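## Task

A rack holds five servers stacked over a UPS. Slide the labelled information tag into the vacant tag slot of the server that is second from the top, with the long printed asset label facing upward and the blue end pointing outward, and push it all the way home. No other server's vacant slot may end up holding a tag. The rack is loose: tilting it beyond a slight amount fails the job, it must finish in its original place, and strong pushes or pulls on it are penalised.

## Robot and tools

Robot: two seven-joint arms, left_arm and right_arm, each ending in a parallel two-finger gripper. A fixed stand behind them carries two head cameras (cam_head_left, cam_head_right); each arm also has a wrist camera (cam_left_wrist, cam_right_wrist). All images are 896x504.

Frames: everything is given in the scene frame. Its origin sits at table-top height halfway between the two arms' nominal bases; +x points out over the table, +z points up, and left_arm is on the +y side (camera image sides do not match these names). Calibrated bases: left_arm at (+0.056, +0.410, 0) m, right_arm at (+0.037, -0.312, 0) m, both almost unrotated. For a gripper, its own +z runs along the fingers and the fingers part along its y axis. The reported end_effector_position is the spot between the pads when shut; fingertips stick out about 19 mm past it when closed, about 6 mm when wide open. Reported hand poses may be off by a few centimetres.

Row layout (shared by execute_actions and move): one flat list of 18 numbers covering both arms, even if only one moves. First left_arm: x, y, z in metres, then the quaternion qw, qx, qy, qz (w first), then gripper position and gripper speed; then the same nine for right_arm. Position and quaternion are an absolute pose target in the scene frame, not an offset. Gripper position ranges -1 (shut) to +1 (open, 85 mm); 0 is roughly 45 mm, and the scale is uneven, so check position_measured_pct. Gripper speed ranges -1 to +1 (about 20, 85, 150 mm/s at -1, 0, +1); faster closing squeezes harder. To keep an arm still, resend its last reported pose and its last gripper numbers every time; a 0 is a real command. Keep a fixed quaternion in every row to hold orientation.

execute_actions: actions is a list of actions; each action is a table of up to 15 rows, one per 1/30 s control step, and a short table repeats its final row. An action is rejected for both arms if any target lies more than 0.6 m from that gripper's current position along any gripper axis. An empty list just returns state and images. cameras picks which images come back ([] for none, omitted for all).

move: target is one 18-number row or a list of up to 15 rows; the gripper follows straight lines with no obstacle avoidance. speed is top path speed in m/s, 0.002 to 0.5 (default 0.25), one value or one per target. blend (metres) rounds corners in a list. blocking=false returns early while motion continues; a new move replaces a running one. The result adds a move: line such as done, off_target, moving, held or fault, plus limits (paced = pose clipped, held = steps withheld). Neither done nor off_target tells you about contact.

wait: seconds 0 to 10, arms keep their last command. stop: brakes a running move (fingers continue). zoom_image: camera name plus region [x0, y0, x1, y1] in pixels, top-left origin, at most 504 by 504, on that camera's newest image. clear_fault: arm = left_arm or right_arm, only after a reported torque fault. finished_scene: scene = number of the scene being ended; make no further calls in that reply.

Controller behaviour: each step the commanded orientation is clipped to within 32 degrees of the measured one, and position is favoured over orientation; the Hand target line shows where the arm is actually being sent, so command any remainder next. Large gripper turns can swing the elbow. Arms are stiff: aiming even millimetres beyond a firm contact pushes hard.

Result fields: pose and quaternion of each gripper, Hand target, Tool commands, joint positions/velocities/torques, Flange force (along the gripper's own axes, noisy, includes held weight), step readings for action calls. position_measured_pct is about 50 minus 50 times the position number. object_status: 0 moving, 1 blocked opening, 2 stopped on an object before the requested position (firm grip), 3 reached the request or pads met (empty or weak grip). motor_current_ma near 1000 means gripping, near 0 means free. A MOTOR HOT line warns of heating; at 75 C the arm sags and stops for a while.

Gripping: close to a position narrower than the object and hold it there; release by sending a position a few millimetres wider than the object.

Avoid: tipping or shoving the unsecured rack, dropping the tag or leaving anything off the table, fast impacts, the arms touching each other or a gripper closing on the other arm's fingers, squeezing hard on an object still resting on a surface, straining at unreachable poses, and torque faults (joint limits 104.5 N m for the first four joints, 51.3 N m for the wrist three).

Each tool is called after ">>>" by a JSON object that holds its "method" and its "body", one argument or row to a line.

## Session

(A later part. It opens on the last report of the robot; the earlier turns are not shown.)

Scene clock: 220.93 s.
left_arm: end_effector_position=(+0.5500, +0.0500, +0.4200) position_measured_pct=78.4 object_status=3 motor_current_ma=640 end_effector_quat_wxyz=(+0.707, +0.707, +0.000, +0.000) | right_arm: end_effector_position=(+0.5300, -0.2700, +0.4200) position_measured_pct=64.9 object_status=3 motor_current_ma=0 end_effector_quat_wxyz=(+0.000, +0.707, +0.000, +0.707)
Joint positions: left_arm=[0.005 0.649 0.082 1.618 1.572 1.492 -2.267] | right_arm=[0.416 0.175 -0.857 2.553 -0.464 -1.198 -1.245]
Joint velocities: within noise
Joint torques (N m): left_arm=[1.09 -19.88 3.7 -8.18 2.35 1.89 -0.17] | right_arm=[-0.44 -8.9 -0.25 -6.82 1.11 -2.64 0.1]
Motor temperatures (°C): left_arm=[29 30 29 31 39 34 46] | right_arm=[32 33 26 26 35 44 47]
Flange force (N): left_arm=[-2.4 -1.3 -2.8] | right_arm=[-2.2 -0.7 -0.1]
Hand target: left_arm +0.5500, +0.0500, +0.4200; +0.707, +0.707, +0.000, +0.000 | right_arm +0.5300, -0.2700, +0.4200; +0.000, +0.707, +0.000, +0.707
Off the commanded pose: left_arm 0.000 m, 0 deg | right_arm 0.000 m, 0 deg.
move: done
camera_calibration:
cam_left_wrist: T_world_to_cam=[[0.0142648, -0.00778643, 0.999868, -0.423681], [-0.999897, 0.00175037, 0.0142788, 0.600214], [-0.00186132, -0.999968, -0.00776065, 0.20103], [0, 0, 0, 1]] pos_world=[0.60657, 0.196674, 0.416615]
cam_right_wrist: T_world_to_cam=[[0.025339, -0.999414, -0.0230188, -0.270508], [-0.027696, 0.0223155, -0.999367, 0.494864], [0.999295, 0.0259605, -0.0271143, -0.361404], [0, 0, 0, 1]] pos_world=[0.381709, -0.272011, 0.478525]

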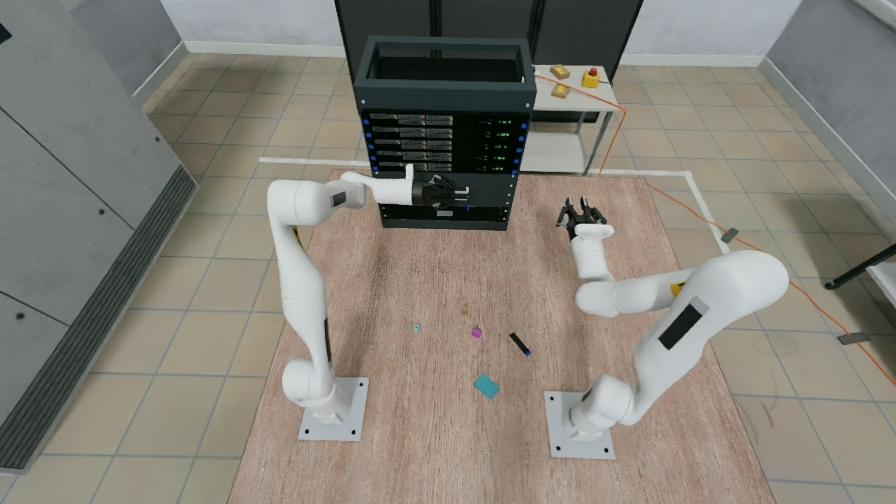

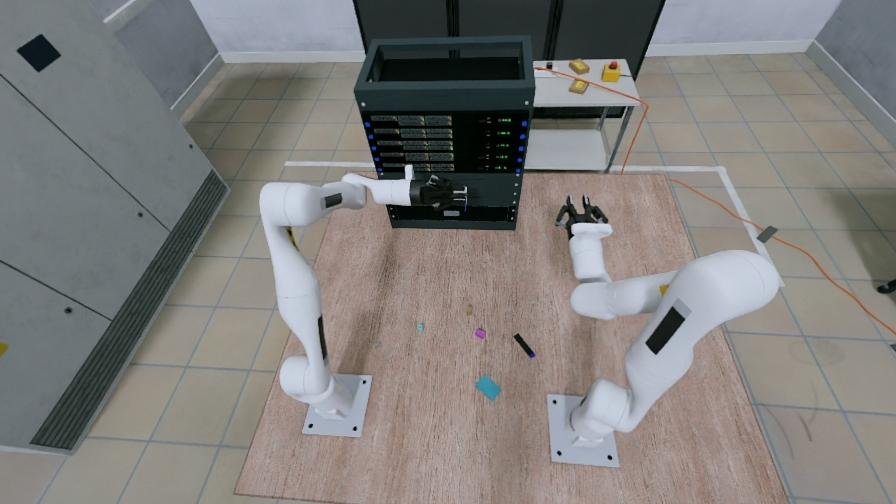

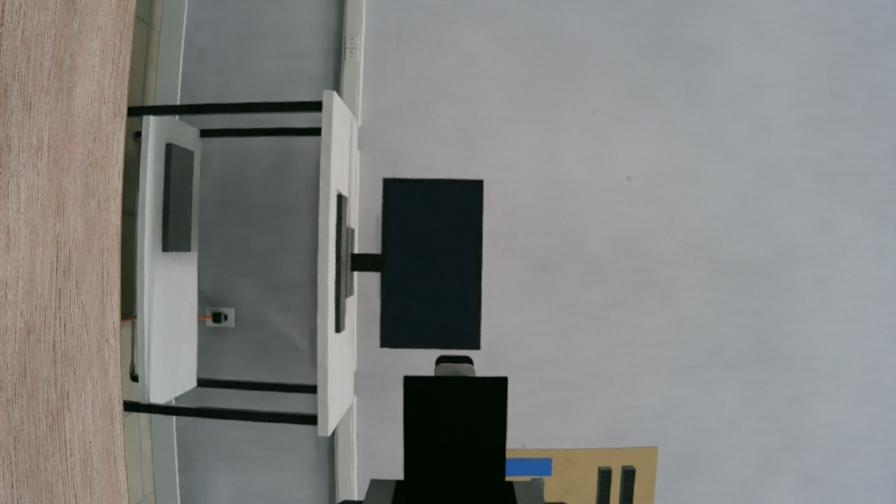

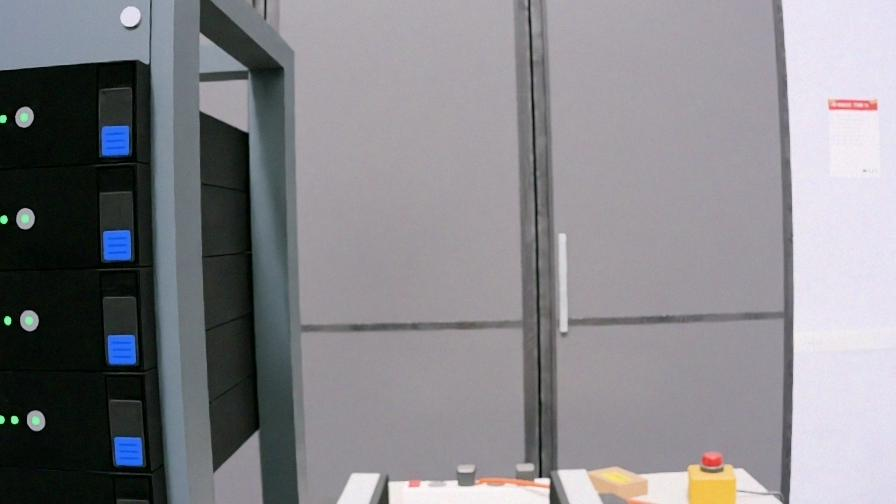

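>>> {"method": "move", "body": {
  "target": [
    [0.55,0.05,0.42,0.7071,0.7071,0,0,-0.57,-1,0.45,-0.13,0.4237,0,0.7071,0,0.7071,-0.6,-1],
    [0.55,0.05,0.42,0.7071,0.7071,0,0,-0.57,-1,0.443,0.0351,0.4237,0,0.7071,0,0.7071,-0.6,-1]
  ],
  "speed": 0.15
}}

>>> {"method": "zoom_image", "body": {
  "camera": "cam_right_wrist",
  "region": [300, 330, 610, 504]
}}

Scene clock: 237.80 s.
left_arm: end_effector_position=(+0.5500, +0.0500, +0.4200) position_measured_pct=78.4 object_status=3 motor_current_ma=640 end_effector_quat_wxyz=(+0.707, +0.707, +0.000, +0.000) | right_arm: end_effector_position=(+0.4430, +0.0351, +0.4237) position_measured_pct=80.1 object_status=3 motor_current_ma=0 end_effector_quat_wxyz=(+0.000, +0.707, +0.000, +0.707)
Joint positions: left_arm=[0.005 0.649 0.082 1.618 1.572 1.492 -2.267] | right_arm=[-0.644 0.602 -1.025 2.05 -1.218 -1.94 -0.758]
Joint velocities: within noise
Joint torques (N m): left_arm=[1.08 -19.87 3.66 -8.18 2.31 1.86 -0.18] | right_arm=[-0.42 -15.77 -2.05 -5.4 2.21 -1.84 0.04]
Motor temperatures (°C): left_arm=[29 30 29 31 39 34 46] | right_arm=[32 32 26 26 35 44 47]
Flange force (N): left_arm=[-2.4 -1.2 -2.8] | right_arm=[-0.5 0.9 -0.6]
Hand target: left_arm +0.5500, +0.0500, +0.4200; +0.707, +0.707, +0.000, +0.000 | right_arm +0.4430, +0.0351, +0.4237; +0.000, +0.707, +0.000, +0.707
Off the commanded pose: left_arm 0.000 m, 0 deg | right_arm 0.000 m, 0 deg.
move: done
camera_calibration:
cam_left_wrist: T_world_to_cam=[[0.0142648, -0.00778643, 0.999868, -0.423681], [-0.999897, 0.00175037, 0.0142788, 0.600214], [-0.00186132, -0.999968, -0.00776065, 0.20103], [0, 0, 0, 1]] pos_world=[0.60657, 0.196674, 0.416615]
cam_right_wrist: T_world_to_cam=[[0.025339, -0.999414, -0.0230188, 0.0367025], [-0.027696, 0.0223155, -0.999367, 0.489344], [0.999295, 0.0259605, -0.0271143, -0.282285], [0, 0, 0, 1]] pos_world=[0.294709, 0.0330893, 0.482225]

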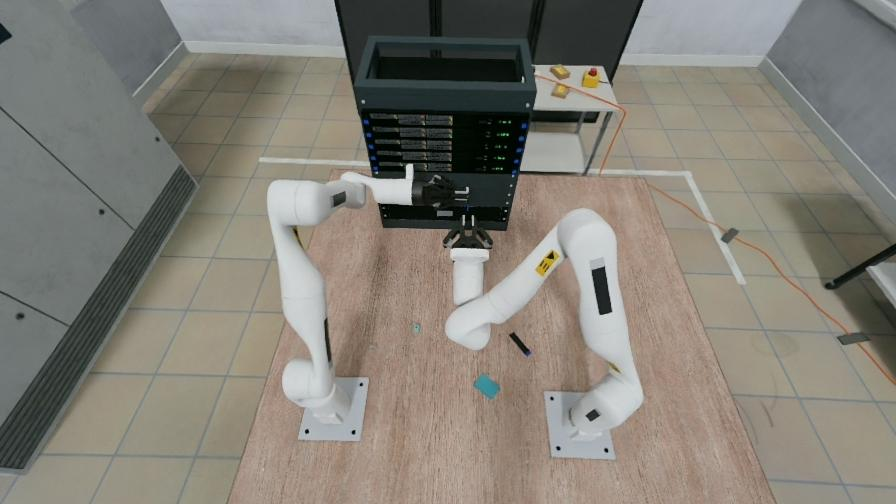

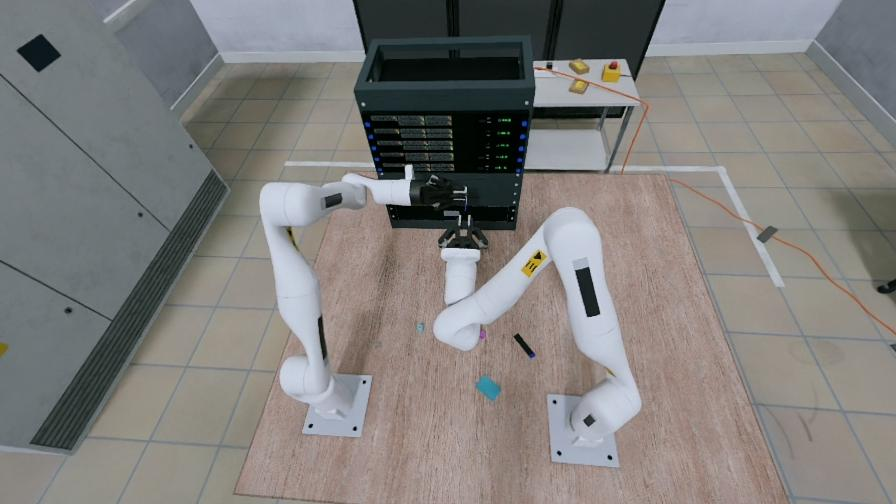

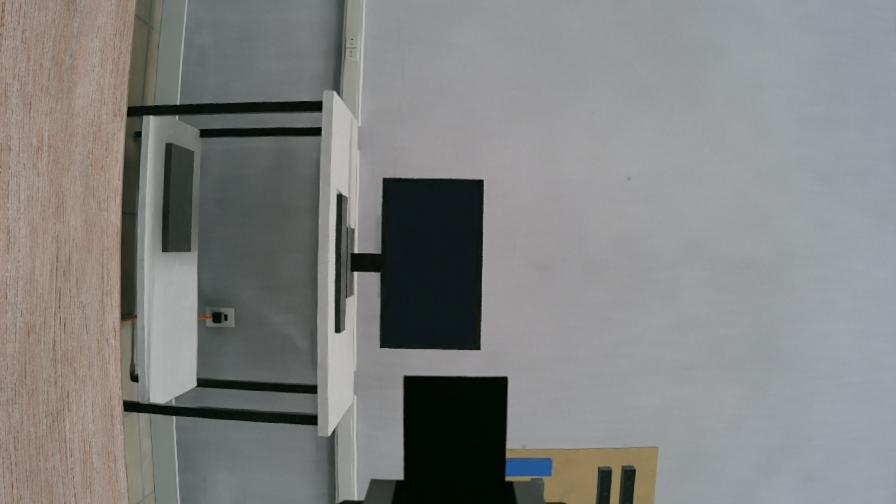

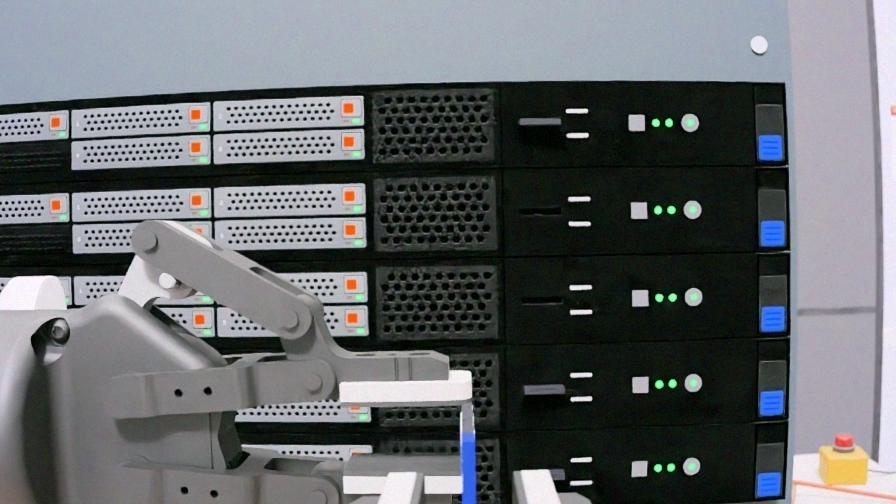

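Scaled by 1.626 from the camera's 896x504 image, which has a finer 1280x720 frame.

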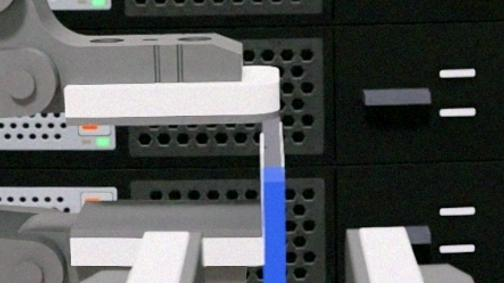

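>>> {"method": "move", "body": {
  "target": [
    [0.55,0.05,0.42,0.7071,0.7071,0,0,-0.57,-1,0.455,0.0351,0.4254,0,0.7071,0,0.7071,-0.6,-1],
    [0.55,0.05,0.42,0.7071,0.7071,0,0,-0.57,-1,0.4853,0.0351,0.4254,0,0.7071,0,0.7071,-0.6,-1]
  ],
  "speed": 0.05,
  "cameras": ["cam_right_wrist"]
}}

>>> {"method": "zoom_image", "body": {
  "camera": "cam_right_wrist",
  "region": [300, 330, 610, 504]
}}

Scene clock: 255.87 s.
left_arm: end_effector_position=(+0.5500, +0.0500, +0.4200) position_measured_pct=78.4 object_status=3 motor_current_ma=640 end_effector_quat_wxyz=(+0.707, +0.707, +0.000, +0.000) | right_arm: end_effector_position=(+0.4853, +0.0351, +0.4254) position_measured_pct=80.1 object_status=3 motor_current_ma=0 end_effector_quat_wxyz=(+0.000, +0.707, +0.000, +0.707)
Joint positions: left_arm=[0.005 0.649 0.082 1.618 1.572 1.492 -2.267] | right_arm=[-0.562 0.61 -0.994 2.007 -1.131 -1.841 -0.712]
Joint velocities: within noise
Joint torques (N m): left_arm=[1.17 -19.85 3.67 -8.21 2.32 1.85 -0.14] | right_arm=[-0.46 -16.46 -2.19 -5.9 2.37 -1.75 0.09]
Motor temperatures (°C): left_arm=[29 31 29 31 39 34 46] | right_arm=[32 32 26 26 35 44 47]
Flange force (N): left_arm=[-2.6 -1.3 -3.0] | right_arm=[-0.6 1.1 -0.6]
Hand target: left_arm +0.5500, +0.0500, +0.4200; +0.707, +0.707, +0.000, +0.000 | right_arm +0.4853, +0.0351, +0.4254; +0.000, +0.707, +0.000, +0.707
Off the commanded pose: left_arm 0.000 m, 0 deg | right_arm 0.000 m, 0 deg.
move: done
camera_calibration:
cam_right_wrist: T_world_to_cam=[[0.025339, -0.999414, -0.0230188, 0.0356698], [-0.027696, 0.0223155, -0.999367, 0.492214], [0.999295, 0.0259605, -0.0271143, -0.324509], [0, 0, 0, 1]] pos_world=[0.337009, 0.0330893, 0.483925]
Images, in order (width x height): cam_right_wrist 896x504.

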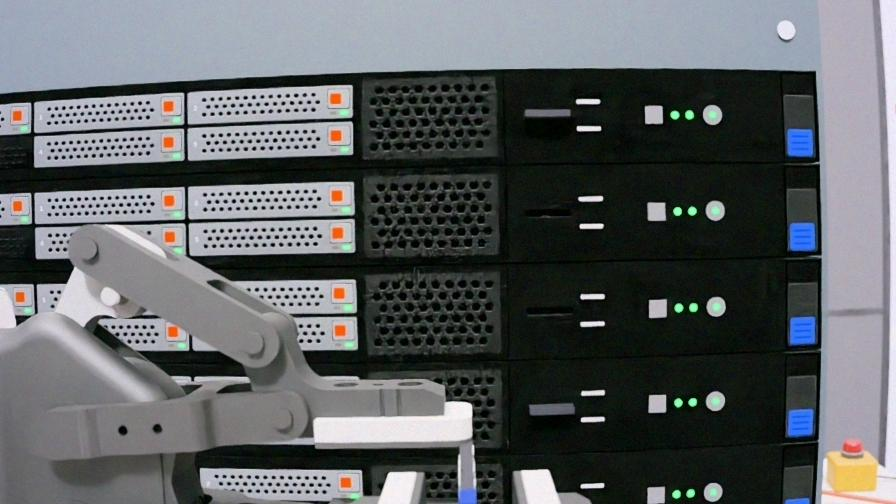

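Scaled by 1.626 from the camera's 896x504 image, which has a finer 1280x720 frame.

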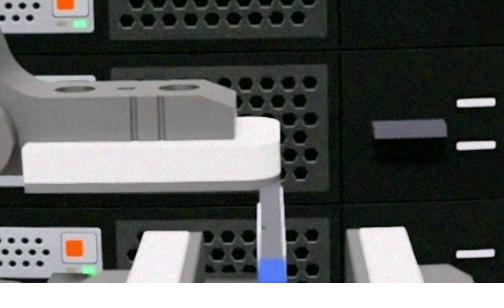

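>>> {"method": "move", "body": {
  "target": [
    [0.55,0.05,0.42,0.7071,0.7071,0,0,-0.57,-1,0.4853,0.0353,0.4254,0,0.7071,0,0.7071,-0.9,-1]
  ],
  "speed": 0.01,
  "cameras": []
}}

>>> {"method": "wait", "body": {
  "seconds": 1.2,
  "cameras": []
}}

Scene clock: 264.43 s.
left_arm: end_effector_position=(+0.5500, +0.0500, +0.4200) position_measured_pct=78.4 object_status=3 motor_current_ma=640 end_effector_quat_wxyz=(+0.707, +0.707, +0.000, +0.000) | right_arm: end_effector_position=(+0.4853, +0.0353, +0.4254) position_measured_pct=94.8 object_status=3 motor_current_ma=30 end_effector_quat_wxyz=(+0.000, +0.707, +0.000, +0.707)
Joint positions: left_arm=[0.005 0.649 0.082 1.618 1.572 1.492 -2.267] | right_arm=[-0.562 0.61 -0.993 2.006 -1.131 -1.841 -0.711]
Joint velocities: within noise
Joint torques (N m): left_arm=[0.8 -19.85 3.5 -8.24 2.38 1.8 -0.18] | right_arm=[-0.28 -16.52 -2.16 -5.85 2.26 -1.9 0.09]
Motor temperatures (°C): left_arm=[29 31 29 31 39 34 45] | right_arm=[32 32 26 26 35 44 47]
Flange force (N): left_arm=[-2.7 -1.3 -2.4] | right_arm=[-0.6 0.5 -0.3]
Hand target: left_arm +0.5500, +0.0500, +0.4200; +0.707, +0.707, +0.000, +0.000 | right_arm +0.4853, +0.0353, +0.4254; +0.000, +0.707, +0.000, +0.707
Off the commanded pose: left_arm 0.000 m, 0 deg | right_arm 0.000 m, 0 deg.
move: done
No camera images: "cameras" was empty.

Scene clock: 265.63 s.
left_arm: end_effector_position=(+0.5500, +0.0500, +0.4200) position_measured_pct=78.4 object_status=3 motor_current_ma=640 end_effector_quat_wxyz=(+0.707, +0.707, +0.000, +0.000) | right_arm: end_effector_position=(+0.4853, +0.0353, +0.4254) position_measured_pct=94.8 object_status=3 motor_current_ma=30 end_effector_quat_wxyz=(+0.000, +0.707, +0.000, +0.707)
Joint positions: left_arm=[0.005 0.649 0.082 1.618 1.572 1.492 -2.267] | right_arm=[-0.562 0.61 -0.993 2.006 -1.131 -1.841 -0.711]
Joint velocities: within noise
Joint torques (N m): left_arm=[0.83 -19.92 3.52 -8.23 2.33 1.83 -0.16] | right_arm=[-0.22 -16.45 -2.02 -5.88 2.26 -1.86 0.08]
Motor temperatures (°C): left_arm=[29 31 29 31 39 34 45] | right_arm=[32 32 26 26 35 44 47]
Flange force (N): left_arm=[-2.6 -1.4 -2.3] | right_arm=[-0.5 0.7 -0.6]
Hand target: left_arm +0.5500, +0.0500, +0.4200; +0.707, +0.707, +0.000, +0.000 | right_arm +0.4853, +0.0353, +0.4254; +0.000, +0.707, +0.000, +0.707
Tool commands: left_gripper/position=-0.57 left_gripper/speed=-1.0 right_gripper/position=-0.9 right_gripper/speed=-1.0
Off the commanded pose: left_arm 0.000 m, 0 deg | right_arm 0.000 m, 0 deg.
wait: 1.20 s; at rest by 0.17 s
No camera images: "cameras" was empty.

>>> {"method": "move", "body": {
  "target": [
    [0.55,0.05,0.42,0.7071,0.7071,0,0,-0.57,-1,0.4853,0.0355,0.4254,0,0.7071,0,0.7071,-0.9,-1],
    [0.55,0.05,0.42,0.7071,0.7071,0,0,-0.57,-1,0.4853,0.0355,0.4254,0,0.7071,0,0.7071,-0.95,-1]
  ],
  "speed": 0.01,
  "cameras": []
}}

>>> {"method": "wait", "body": {
  "seconds": 1.3,
  "cameras": ["cam_right_wrist"]
}}

Scene clock: 278.23 s.
left_arm: end_effector_position=(+0.5500, +0.0500, +0.4200) position_measured_pct=78.4 object_status=3 motor_current_ma=640 end_effector_quat_wxyz=(+0.707, +0.707, +0.000, +0.000) | right_arm: end_effector_position=(+0.4853, +0.0355, +0.4254) position_measured_pct=97.0 object_status=0 motor_current_ma=1000 end_effector_quat_wxyz=(+0.000, +0.707, +0.000, +0.707)
Joint positions: left_arm=[0.005 0.649 0.082 1.618 1.572 1.492 -2.267] | right_arm=[-0.563 0.611 -0.993 2.005 -1.131 -1.841 -0.711]
Joint velocities: within noise
Joint torques (N m): left_arm=[1.65 -20.18 4.05 -7.93 2.04 2.24 -0.17] | right_arm=[0.12 -16.15 -1.82 -6.08 2.29 -1.7 0.02]
Motor temperatures (°C): left_arm=[29 31 29 31 39 34 45] | right_arm=[32 32 26 26 35 44 47]
Flange force (N): left_arm=[-1.0 -1.5 -2.8] | right_arm=[-0.3 1.0 -2.1]
Hand target: left_arm +0.5500, +0.0500, +0.4200; +0.707, +0.707, +0.000, +0.000 | right_arm +0.4853, +0.0355, +0.4254; +0.000, +0.707, +0.000, +0.707
Off the commanded pose: left_arm 0.000 m, 0 deg | right_arm 0.000 m, 0 deg.
move: done
No camera images: "cameras" was empty.

Scene clock: 279.53 s.
left_arm: end_effector_position=(+0.5500, +0.0500, +0.4200) position_measured_pct=78.4 object_status=3 motor_current_ma=640 end_effector_quat_wxyz=(+0.707, +0.707, +0.000, +0.000) | right_arm: end_effector_position=(+0.4853, +0.0355, +0.4254) position_measured_pct=97.0 object_status=2 motor_current_ma=1000 end_effector_quat_wxyz=(+0.000, +0.707, +0.000, +0.707)
Joint positions: left_arm=[0.005 0.649 0.082 1.618 1.572 1.492 -2.267] | right_arm=[-0.563 0.611 -0.993 2.005 -1.131 -1.841 -0.711]
Joint velocities: within noise
Joint torques (N m): left_arm=[1.65 -20.18 4.08 -7.95 2.07 2.24 -0.19] | right_arm=[0.16 -16.19 -1.87 -6.04 2.31 -1.72 0.11]
Motor temperatures (°C): left_arm=[29 31 29 31 39 34 45] | right_arm=[32 32 26 26 35 44 47]
Flange force (N): left_arm=[-1.1 -1.5 -2.9] | right_arm=[-0.6 0.8 -2.2]
Hand target: left_arm +0.5500, +0.0500, +0.4200; +0.707, +0.707, +0.000, +0.000 | right_arm +0.4853, +0.0355, +0.4254; +0.000, +0.707, +0.000, +0.707
Tool commands: left_gripper/position=-0.57 left_gripper/speed=-1.0 right_gripper/position=-0.95 right_gripper/speed=-1.0
Off the commanded pose: left_arm 0.000 m, 0 deg | right_arm 0.000 m, 0 deg.
wait: 1.30 s; at rest by 0.17 s
camera_calibration:
cam_right_wrist: T_world_to_cam=[[0.0253372, -0.999412, -0.0231187, 0.0361182], [-0.0276984, 0.0224154, -0.999365, 0.492201], [0.999295, 0.0259614, -0.0271142, -0.32452], [0, 0, 0, 1]] pos_world=[0.337009, 0.033489, 0.483925]
Images, in order (width x height): cam_right_wrist 896x504.

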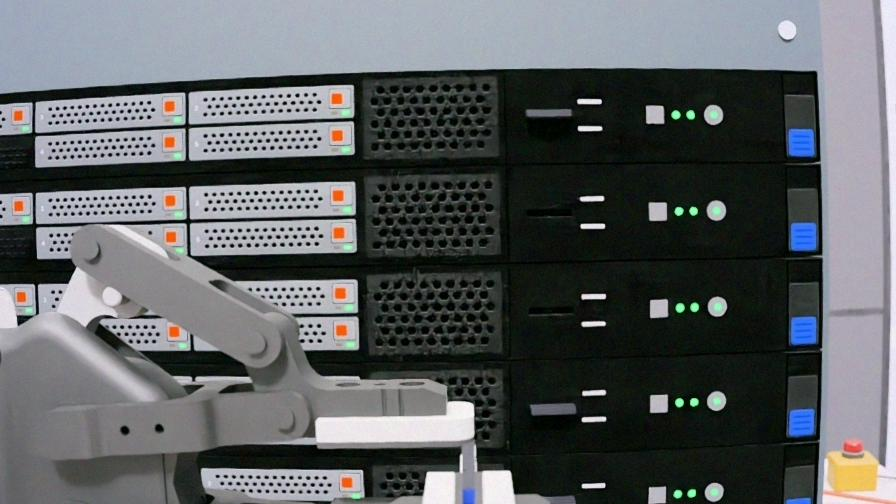

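>>> {"method": "move", "body": {
  "target": [
    [0.55,0.05,0.42,0.7071,0.7071,0,0,-0.25,-1,0.4853,0.0355,0.4254,0,0.7071,0,0.7071,-0.95,-1],
    [0.55,0.10,0.42,0.7071,0.7071,0,0,-0.25,-1,0.4853,0.0355,0.4254,0,0.7071,0,0.7071,-0.95,-1],
    [0.55,0.22,0.43,0.7071,0.7071,0,0,-0.25,-1,0.4853,0.0355,0.4254,0,0.7071,0,0.7071,-0.95,-1]
  ],
  "speed": [0.05,0.08,0.15]
}}

Scene clock: 290.80 s.
left_arm: end_effector_position=(+0.5500, +0.2200, +0.4300) position_measured_pct=62.3 object_status=3 motor_current_ma=0 end_effector_quat_wxyz=(+0.707, +0.707, +0.000, +0.000) | right_arm: end_effector_position=(+0.4853, +0.0355, +0.4254) position_measured_pct=97.0 object_status=2 motor_current_ma=1000 end_effector_quat_wxyz=(+0.000, +0.707, +0.000, +0.707)
Joint positions: left_arm=[-0.28 0.656 -0.003 1.558 1.395 1.803 -2.235] | right_arm=[-0.563 0.611 -0.993 2.006 -1.131 -1.841 -0.711]
Joint velocities: within noise
Joint torques (N m): left_arm=[1.15 -19.45 3.17 -7.46 2.34 1.77 -0.19] | right_arm=[-0.42 -16.55 -2.22 -5.9 2.37 -1.69 0.11]
Motor temperatures (°C): left_arm=[29 31 29 31 39 34 45] | right_arm=[32 32 26 26 35 44 47]
Flange force (N): left_arm=[-3.4 -1.2 -1.8] | right_arm=[-1.0 0.9 -0.7]
Hand target: left_arm +0.5500, +0.2200, +0.4300; +0.707, +0.707, +0.000, +0.000 | right_arm +0.4853, +0.0355, +0.4254; +0.000, +0.707, +0.000, +0.707
Off the commanded pose: left_arm 0.000 m, 0 deg | right_arm 0.000 m, 0 deg.
move: done
camera_calibration:
cam_left_wrist: T_world_to_cam=[[0.014164, -0.00778717, 0.999869, -0.432296], [-0.999898, 0.00185121, 0.0141788, 0.59978], [-0.00196138, -0.999968, -0.00776015, 0.371163], [0, 0, 0, 1]] pos_world=[0.60657, 0.366674, 0.426615]
cam_right_wrist: T_world_to_cam=[[0.0254371, -0.999409, -0.0231205, 0.0360852], [-0.0277006, 0.0224144, -0.999365, 0.492202], [0.999293, 0.0260614, -0.0271141, -0.324523], [0, 0, 0, 1]] pos_world=[0.337009, 0.033489, 0.483925]

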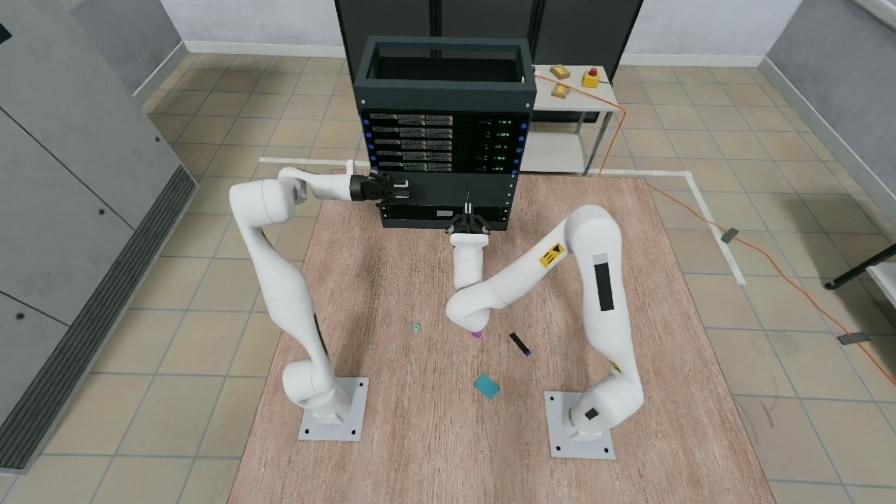

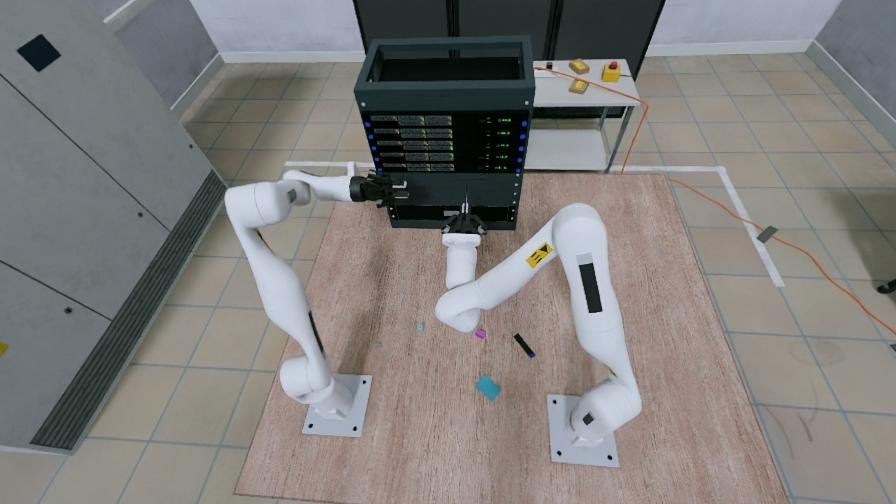

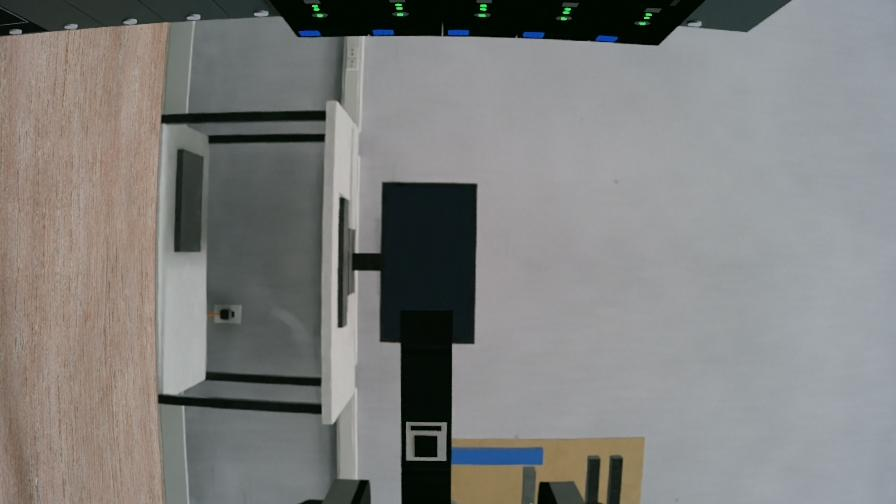

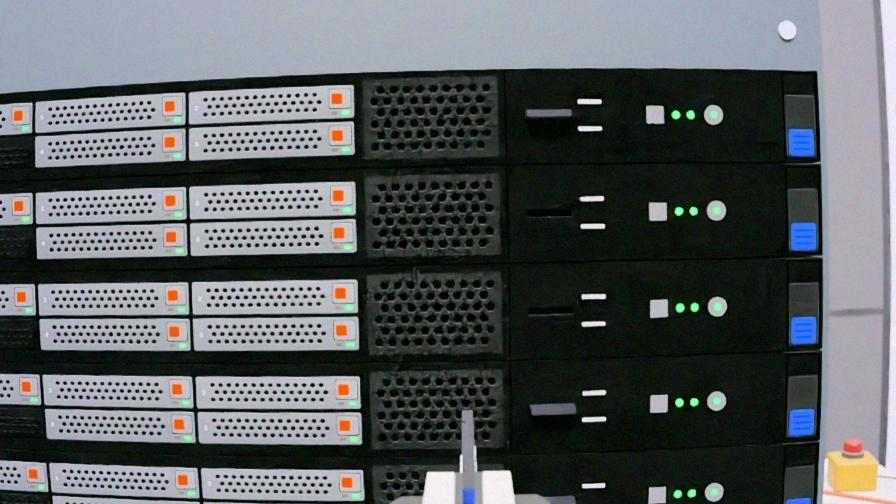

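>>> {"method": "move", "body": {
  "target": [
    [0.635,0.28,0.47,0.7071,0.7071,0,0,-0.25,-1,0.4853,0.0355,0.4254,0.5,0.5,0.5,0.5,-0.95,-1]
  ],
  "speed": 0.15
}}

>>> {"method": "zoom_image", "body": {
  "camera": "cam_head_right",
  "region": [430, 170, 520, 220]
}}

Scene clock: 308.43 s.
left_arm: end_effector_position=(+0.6350, +0.2800, +0.4700) position_measured_pct=62.3 object_status=3 motor_current_ma=0 end_effector_quat_wxyz=(+0.707, +0.707, +0.000, +0.000) | right_arm: end_effector_position=(+0.4853, +0.0355, +0.4254) position_measured_pct=97.0 object_status=2 motor_current_ma=1000 end_effector_quat_wxyz=(+0.500, +0.500, +0.500, +0.500)
Joint positions: left_arm=[-0.346 0.824 0.022 1.074 1.442 1.886 -1.916] | right_arm=[-0.7 0.527 -0.767 2.01 -1.2 -1.71 0.793]
Joint velocities: within noise
Joint torques (N m): left_arm=[1.1 -23.19 3.68 -8.71 2.69 0.97 -0.17] | right_arm=[-0.41 -16.48 -1.13 -6.27 2.32 -1.93 -0.02]
Motor temperatures (°C): left_arm=[29 31 29 31 39 34 45] | right_arm=[32 32 26 26 35 44 47]
Flange force (N): left_arm=[-4.6 -1.8 -0.6] | right_arm=[-0.1 -0.8 -0.4]
Hand target: left_arm +0.6350, +0.2800, +0.4700; +0.707, +0.707, +0.000, +0.000 | right_arm +0.4853, +0.0355, +0.4254; +0.500, +0.500, +0.500, +0.500
Off the commanded pose: left_arm 0.000 m, 0 deg | right_arm 0.000 m, 0 deg.
move: done
camera_calibration:
cam_left_wrist: T_world_to_cam=[[0.0142633, -0.00788783, 0.999867, -0.473052], [-0.999896, 0.00184894, 0.0142783, 0.684047], [-0.00196132, -0.999967, -0.00786065, 0.431685], [0, 0, 0, 1]] pos_world=[0.69157, 0.426674, 0.466615]
cam_right_wrist: T_world_to_cam=[[0.025339, -0.0230188, 0.999414, -0.433535], [-0.027696, -0.999367, -0.0223155, 0.112837], [0.999295, -0.0271143, -0.0259605, -0.323127], [0, 0, 0, 1]] pos_world=[0.337009, 0.094025, 0.427411]

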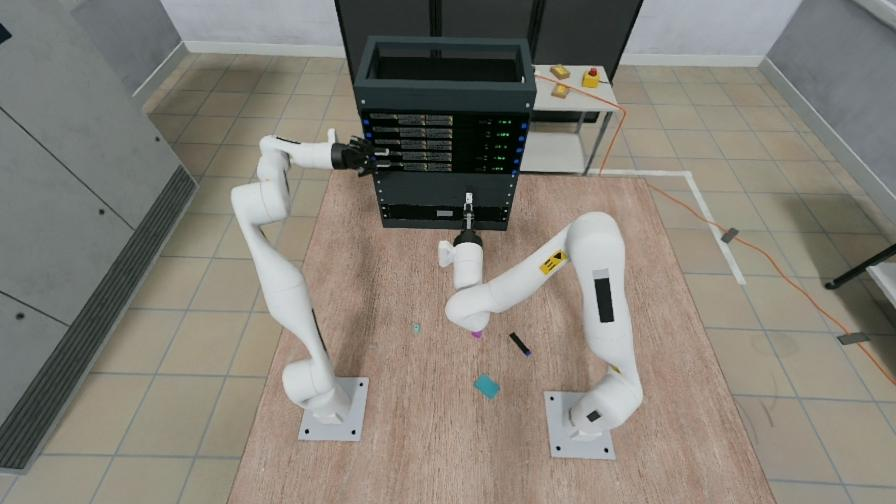

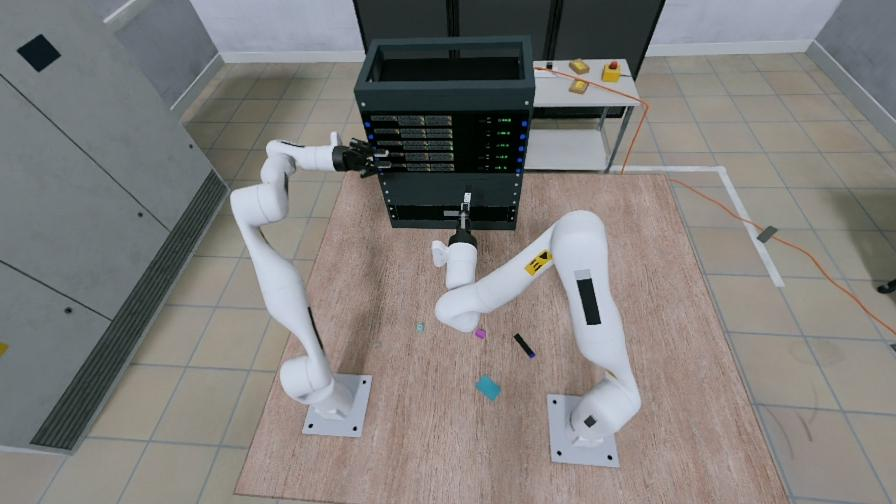

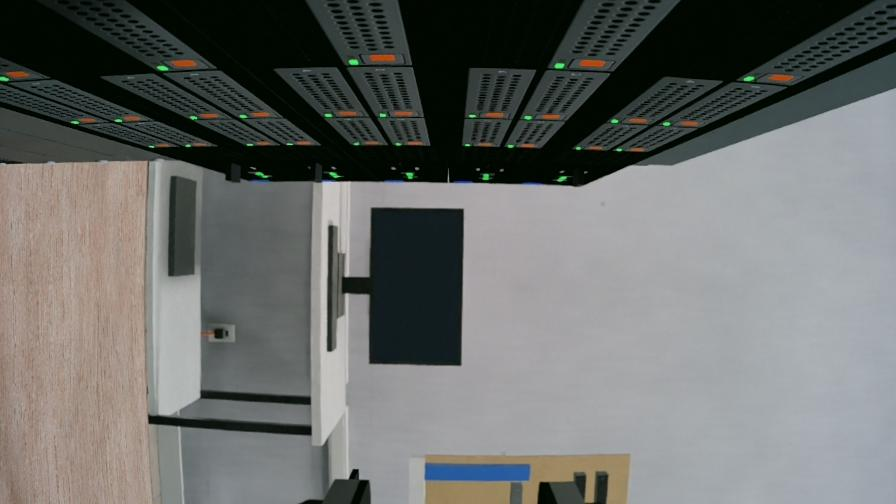

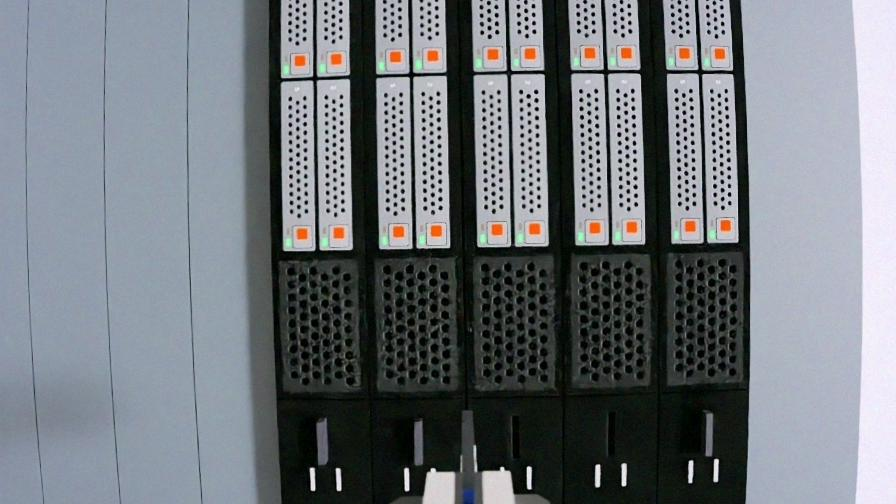

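Scaled by 5.600.

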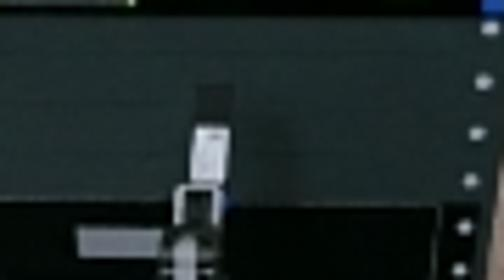

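>>> {"method": "zoom_image", "body": {
  "camera": "cam_right_wrist",
  "region": [400, 380, 720, 504]
}}

Scaled by 1.575 from the camera's 896x504 image, which has a finer 1280x720 frame.

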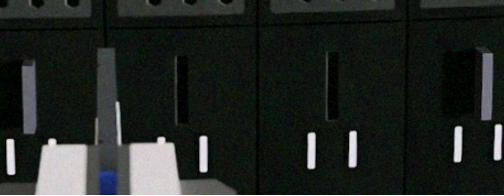

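>>> {"method": "zoom_image", "body": {
  "camera": "cam_head_left",
  "region": [370, 190, 530, 240]
}}

>>> {"method": "zoom_image", "body": {
  "camera": "cam_head_right",
  "region": [370, 190, 530, 240]
}}

>>> {"method": "zoom_image", "body": {
  "camera": "cam_head_left",
  "region": [350, 85, 550, 185]
}}

Scaled by 3.150.

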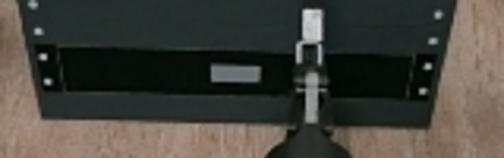

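Scaled by 3.150.

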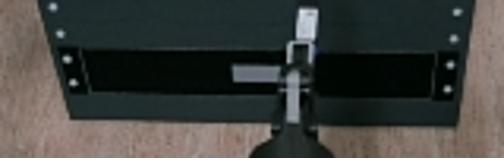

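Scaled by 2.520.

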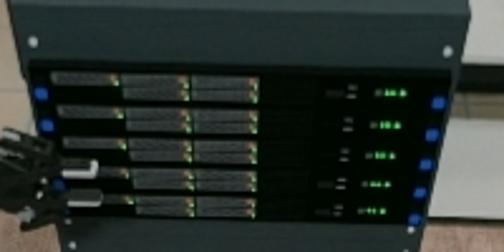

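>>> {"method": "move", "body": {
  "target": [
    [0.635,0.28,0.47,0.7071,0.7071,0,0,-0.25,-1,0.51,0.0012,0.4929,0.49474,0.49474,0.50521,0.50521,-0.95,-1],
    [0.635,0.28,0.47,0.7071,0.7071,0,0,-0.25,-1,0.60,0.0012,0.4929,0.49474,0.49474,0.50521,0.50521,-0.95,-1]
  ],
  "speed": 0.1
}}

>>> {"method": "zoom_image", "body": {
  "camera": "cam_right_wrist",
  "region": [400, 360, 620, 504]
}}

>>> {"method": "zoom_image", "body": {
  "camera": "cam_left_wrist",
  "region": [380, 100, 620, 300]
}}

Scene clock: 390.30 s.
left_arm: end_effector_position=(+0.6350, +0.2800, +0.4700) position_measured_pct=62.3 object_status=3 motor_current_ma=0 end_effector_quat_wxyz=(+0.707, +0.707, +0.000, +0.000) | right_arm: end_effector_position=(+0.6000, +0.0012, +0.4929) position_measured_pct=97.0 object_status=2 motor_current_ma=1000 end_effector_quat_wxyz=(+0.495, +0.495, +0.505, +0.505)
Joint positions: left_arm=[-0.346 0.824 0.022 1.074 1.442 1.886 -1.916] | right_arm=[-0.419 0.426 -0.714 1.842 -1.063 -1.304 0.971]
Joint velocities: within noise
Joint torques (N m): left_arm=[1.07 -23.19 3.62 -8.65 2.73 0.98 -0.18] | right_arm=[-0.44 -16.97 -1.1 -8.68 2.64 -1.47 0.05]
Motor temperatures (°C): left_arm=[29 32 28 31 39 34 45] | right_arm=[32 32 26 27 35 43 47]
Flange force (N): left_arm=[-4.2 -1.7 -0.7] | right_arm=[0.1 -0.8 -0.3]
Hand target: left_arm +0.6350, +0.2800, +0.4700; +0.707, +0.707, +0.000, +0.000 | right_arm +0.6000, +0.0012, +0.4929; +0.495, +0.495, +0.505, +0.505
Off the commanded pose: left_arm 0.000 m, 0 deg | right_arm 0.000 m, 0 deg.
move: done
camera_calibration:
cam_left_wrist: T_world_to_cam=[[0.0142633, -0.00788783, 0.999867, -0.473052], [-0.999896, 0.00184894, 0.0142783, 0.684047], [-0.00196132, -0.999967, -0.00786065, 0.431685], [0, 0, 0, 1]] pos_world=[0.69157, 0.426674, 0.466615]
cam_right_wrist: T_world_to_cam=[[0.0258136, -0.0224833, 0.999414, -0.504978], [-0.00679671, -0.999728, -0.0223148, 0.0707068], [0.999644, -0.0062167, -0.0259594, -0.437188], [0, 0, 0, 1]] pos_world=[0.450548, 0.0566161, 0.494911]

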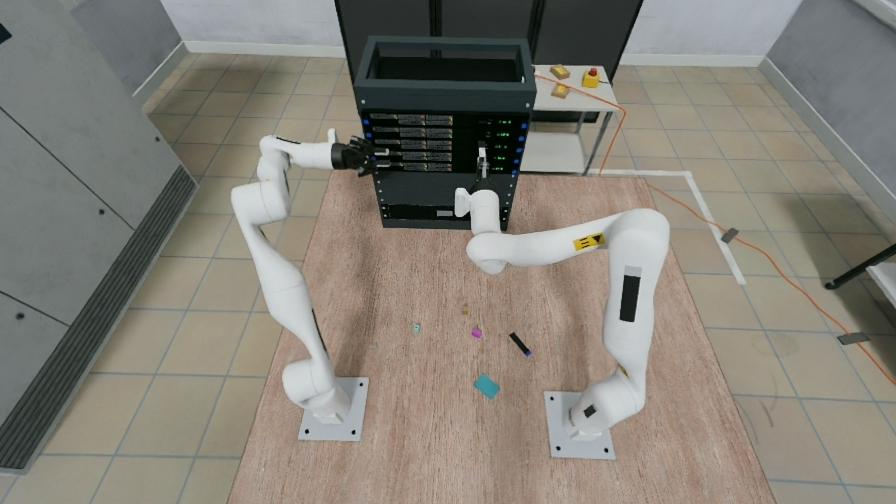

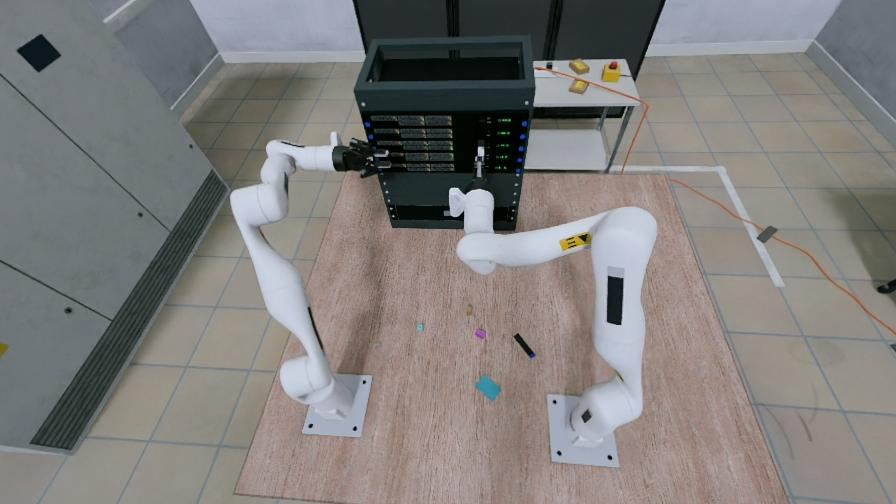

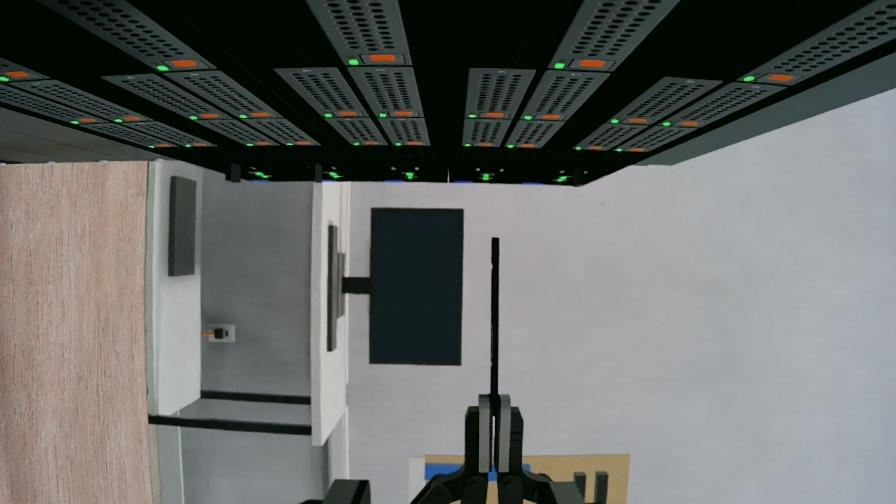

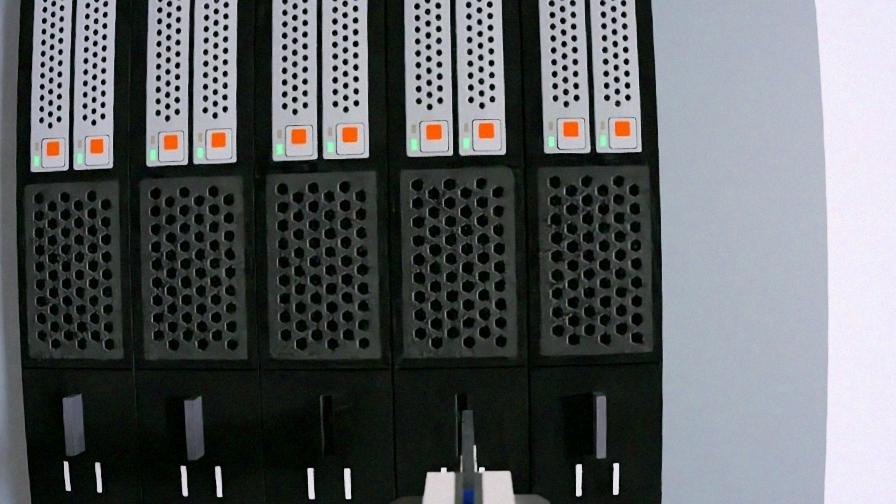

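Scaled by 2.291 from the camera's 896x504 image, which has a finer 1280x720 frame.

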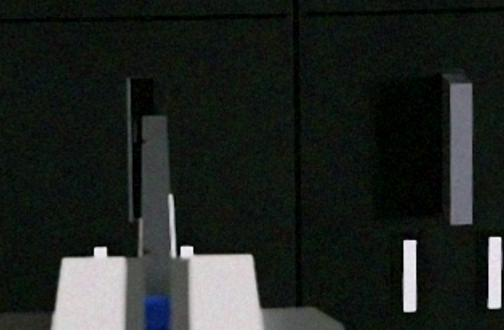

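Scaled by 2.100 from the camera's 896x504 image, which has a finer 1280x720 frame.

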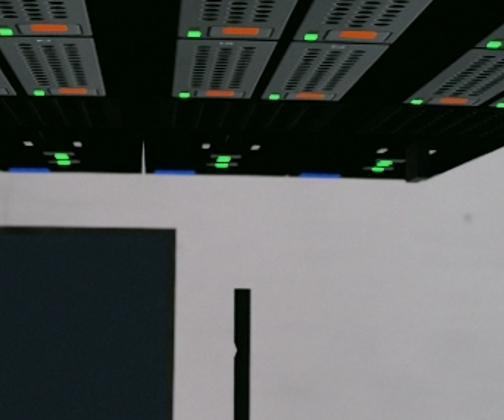

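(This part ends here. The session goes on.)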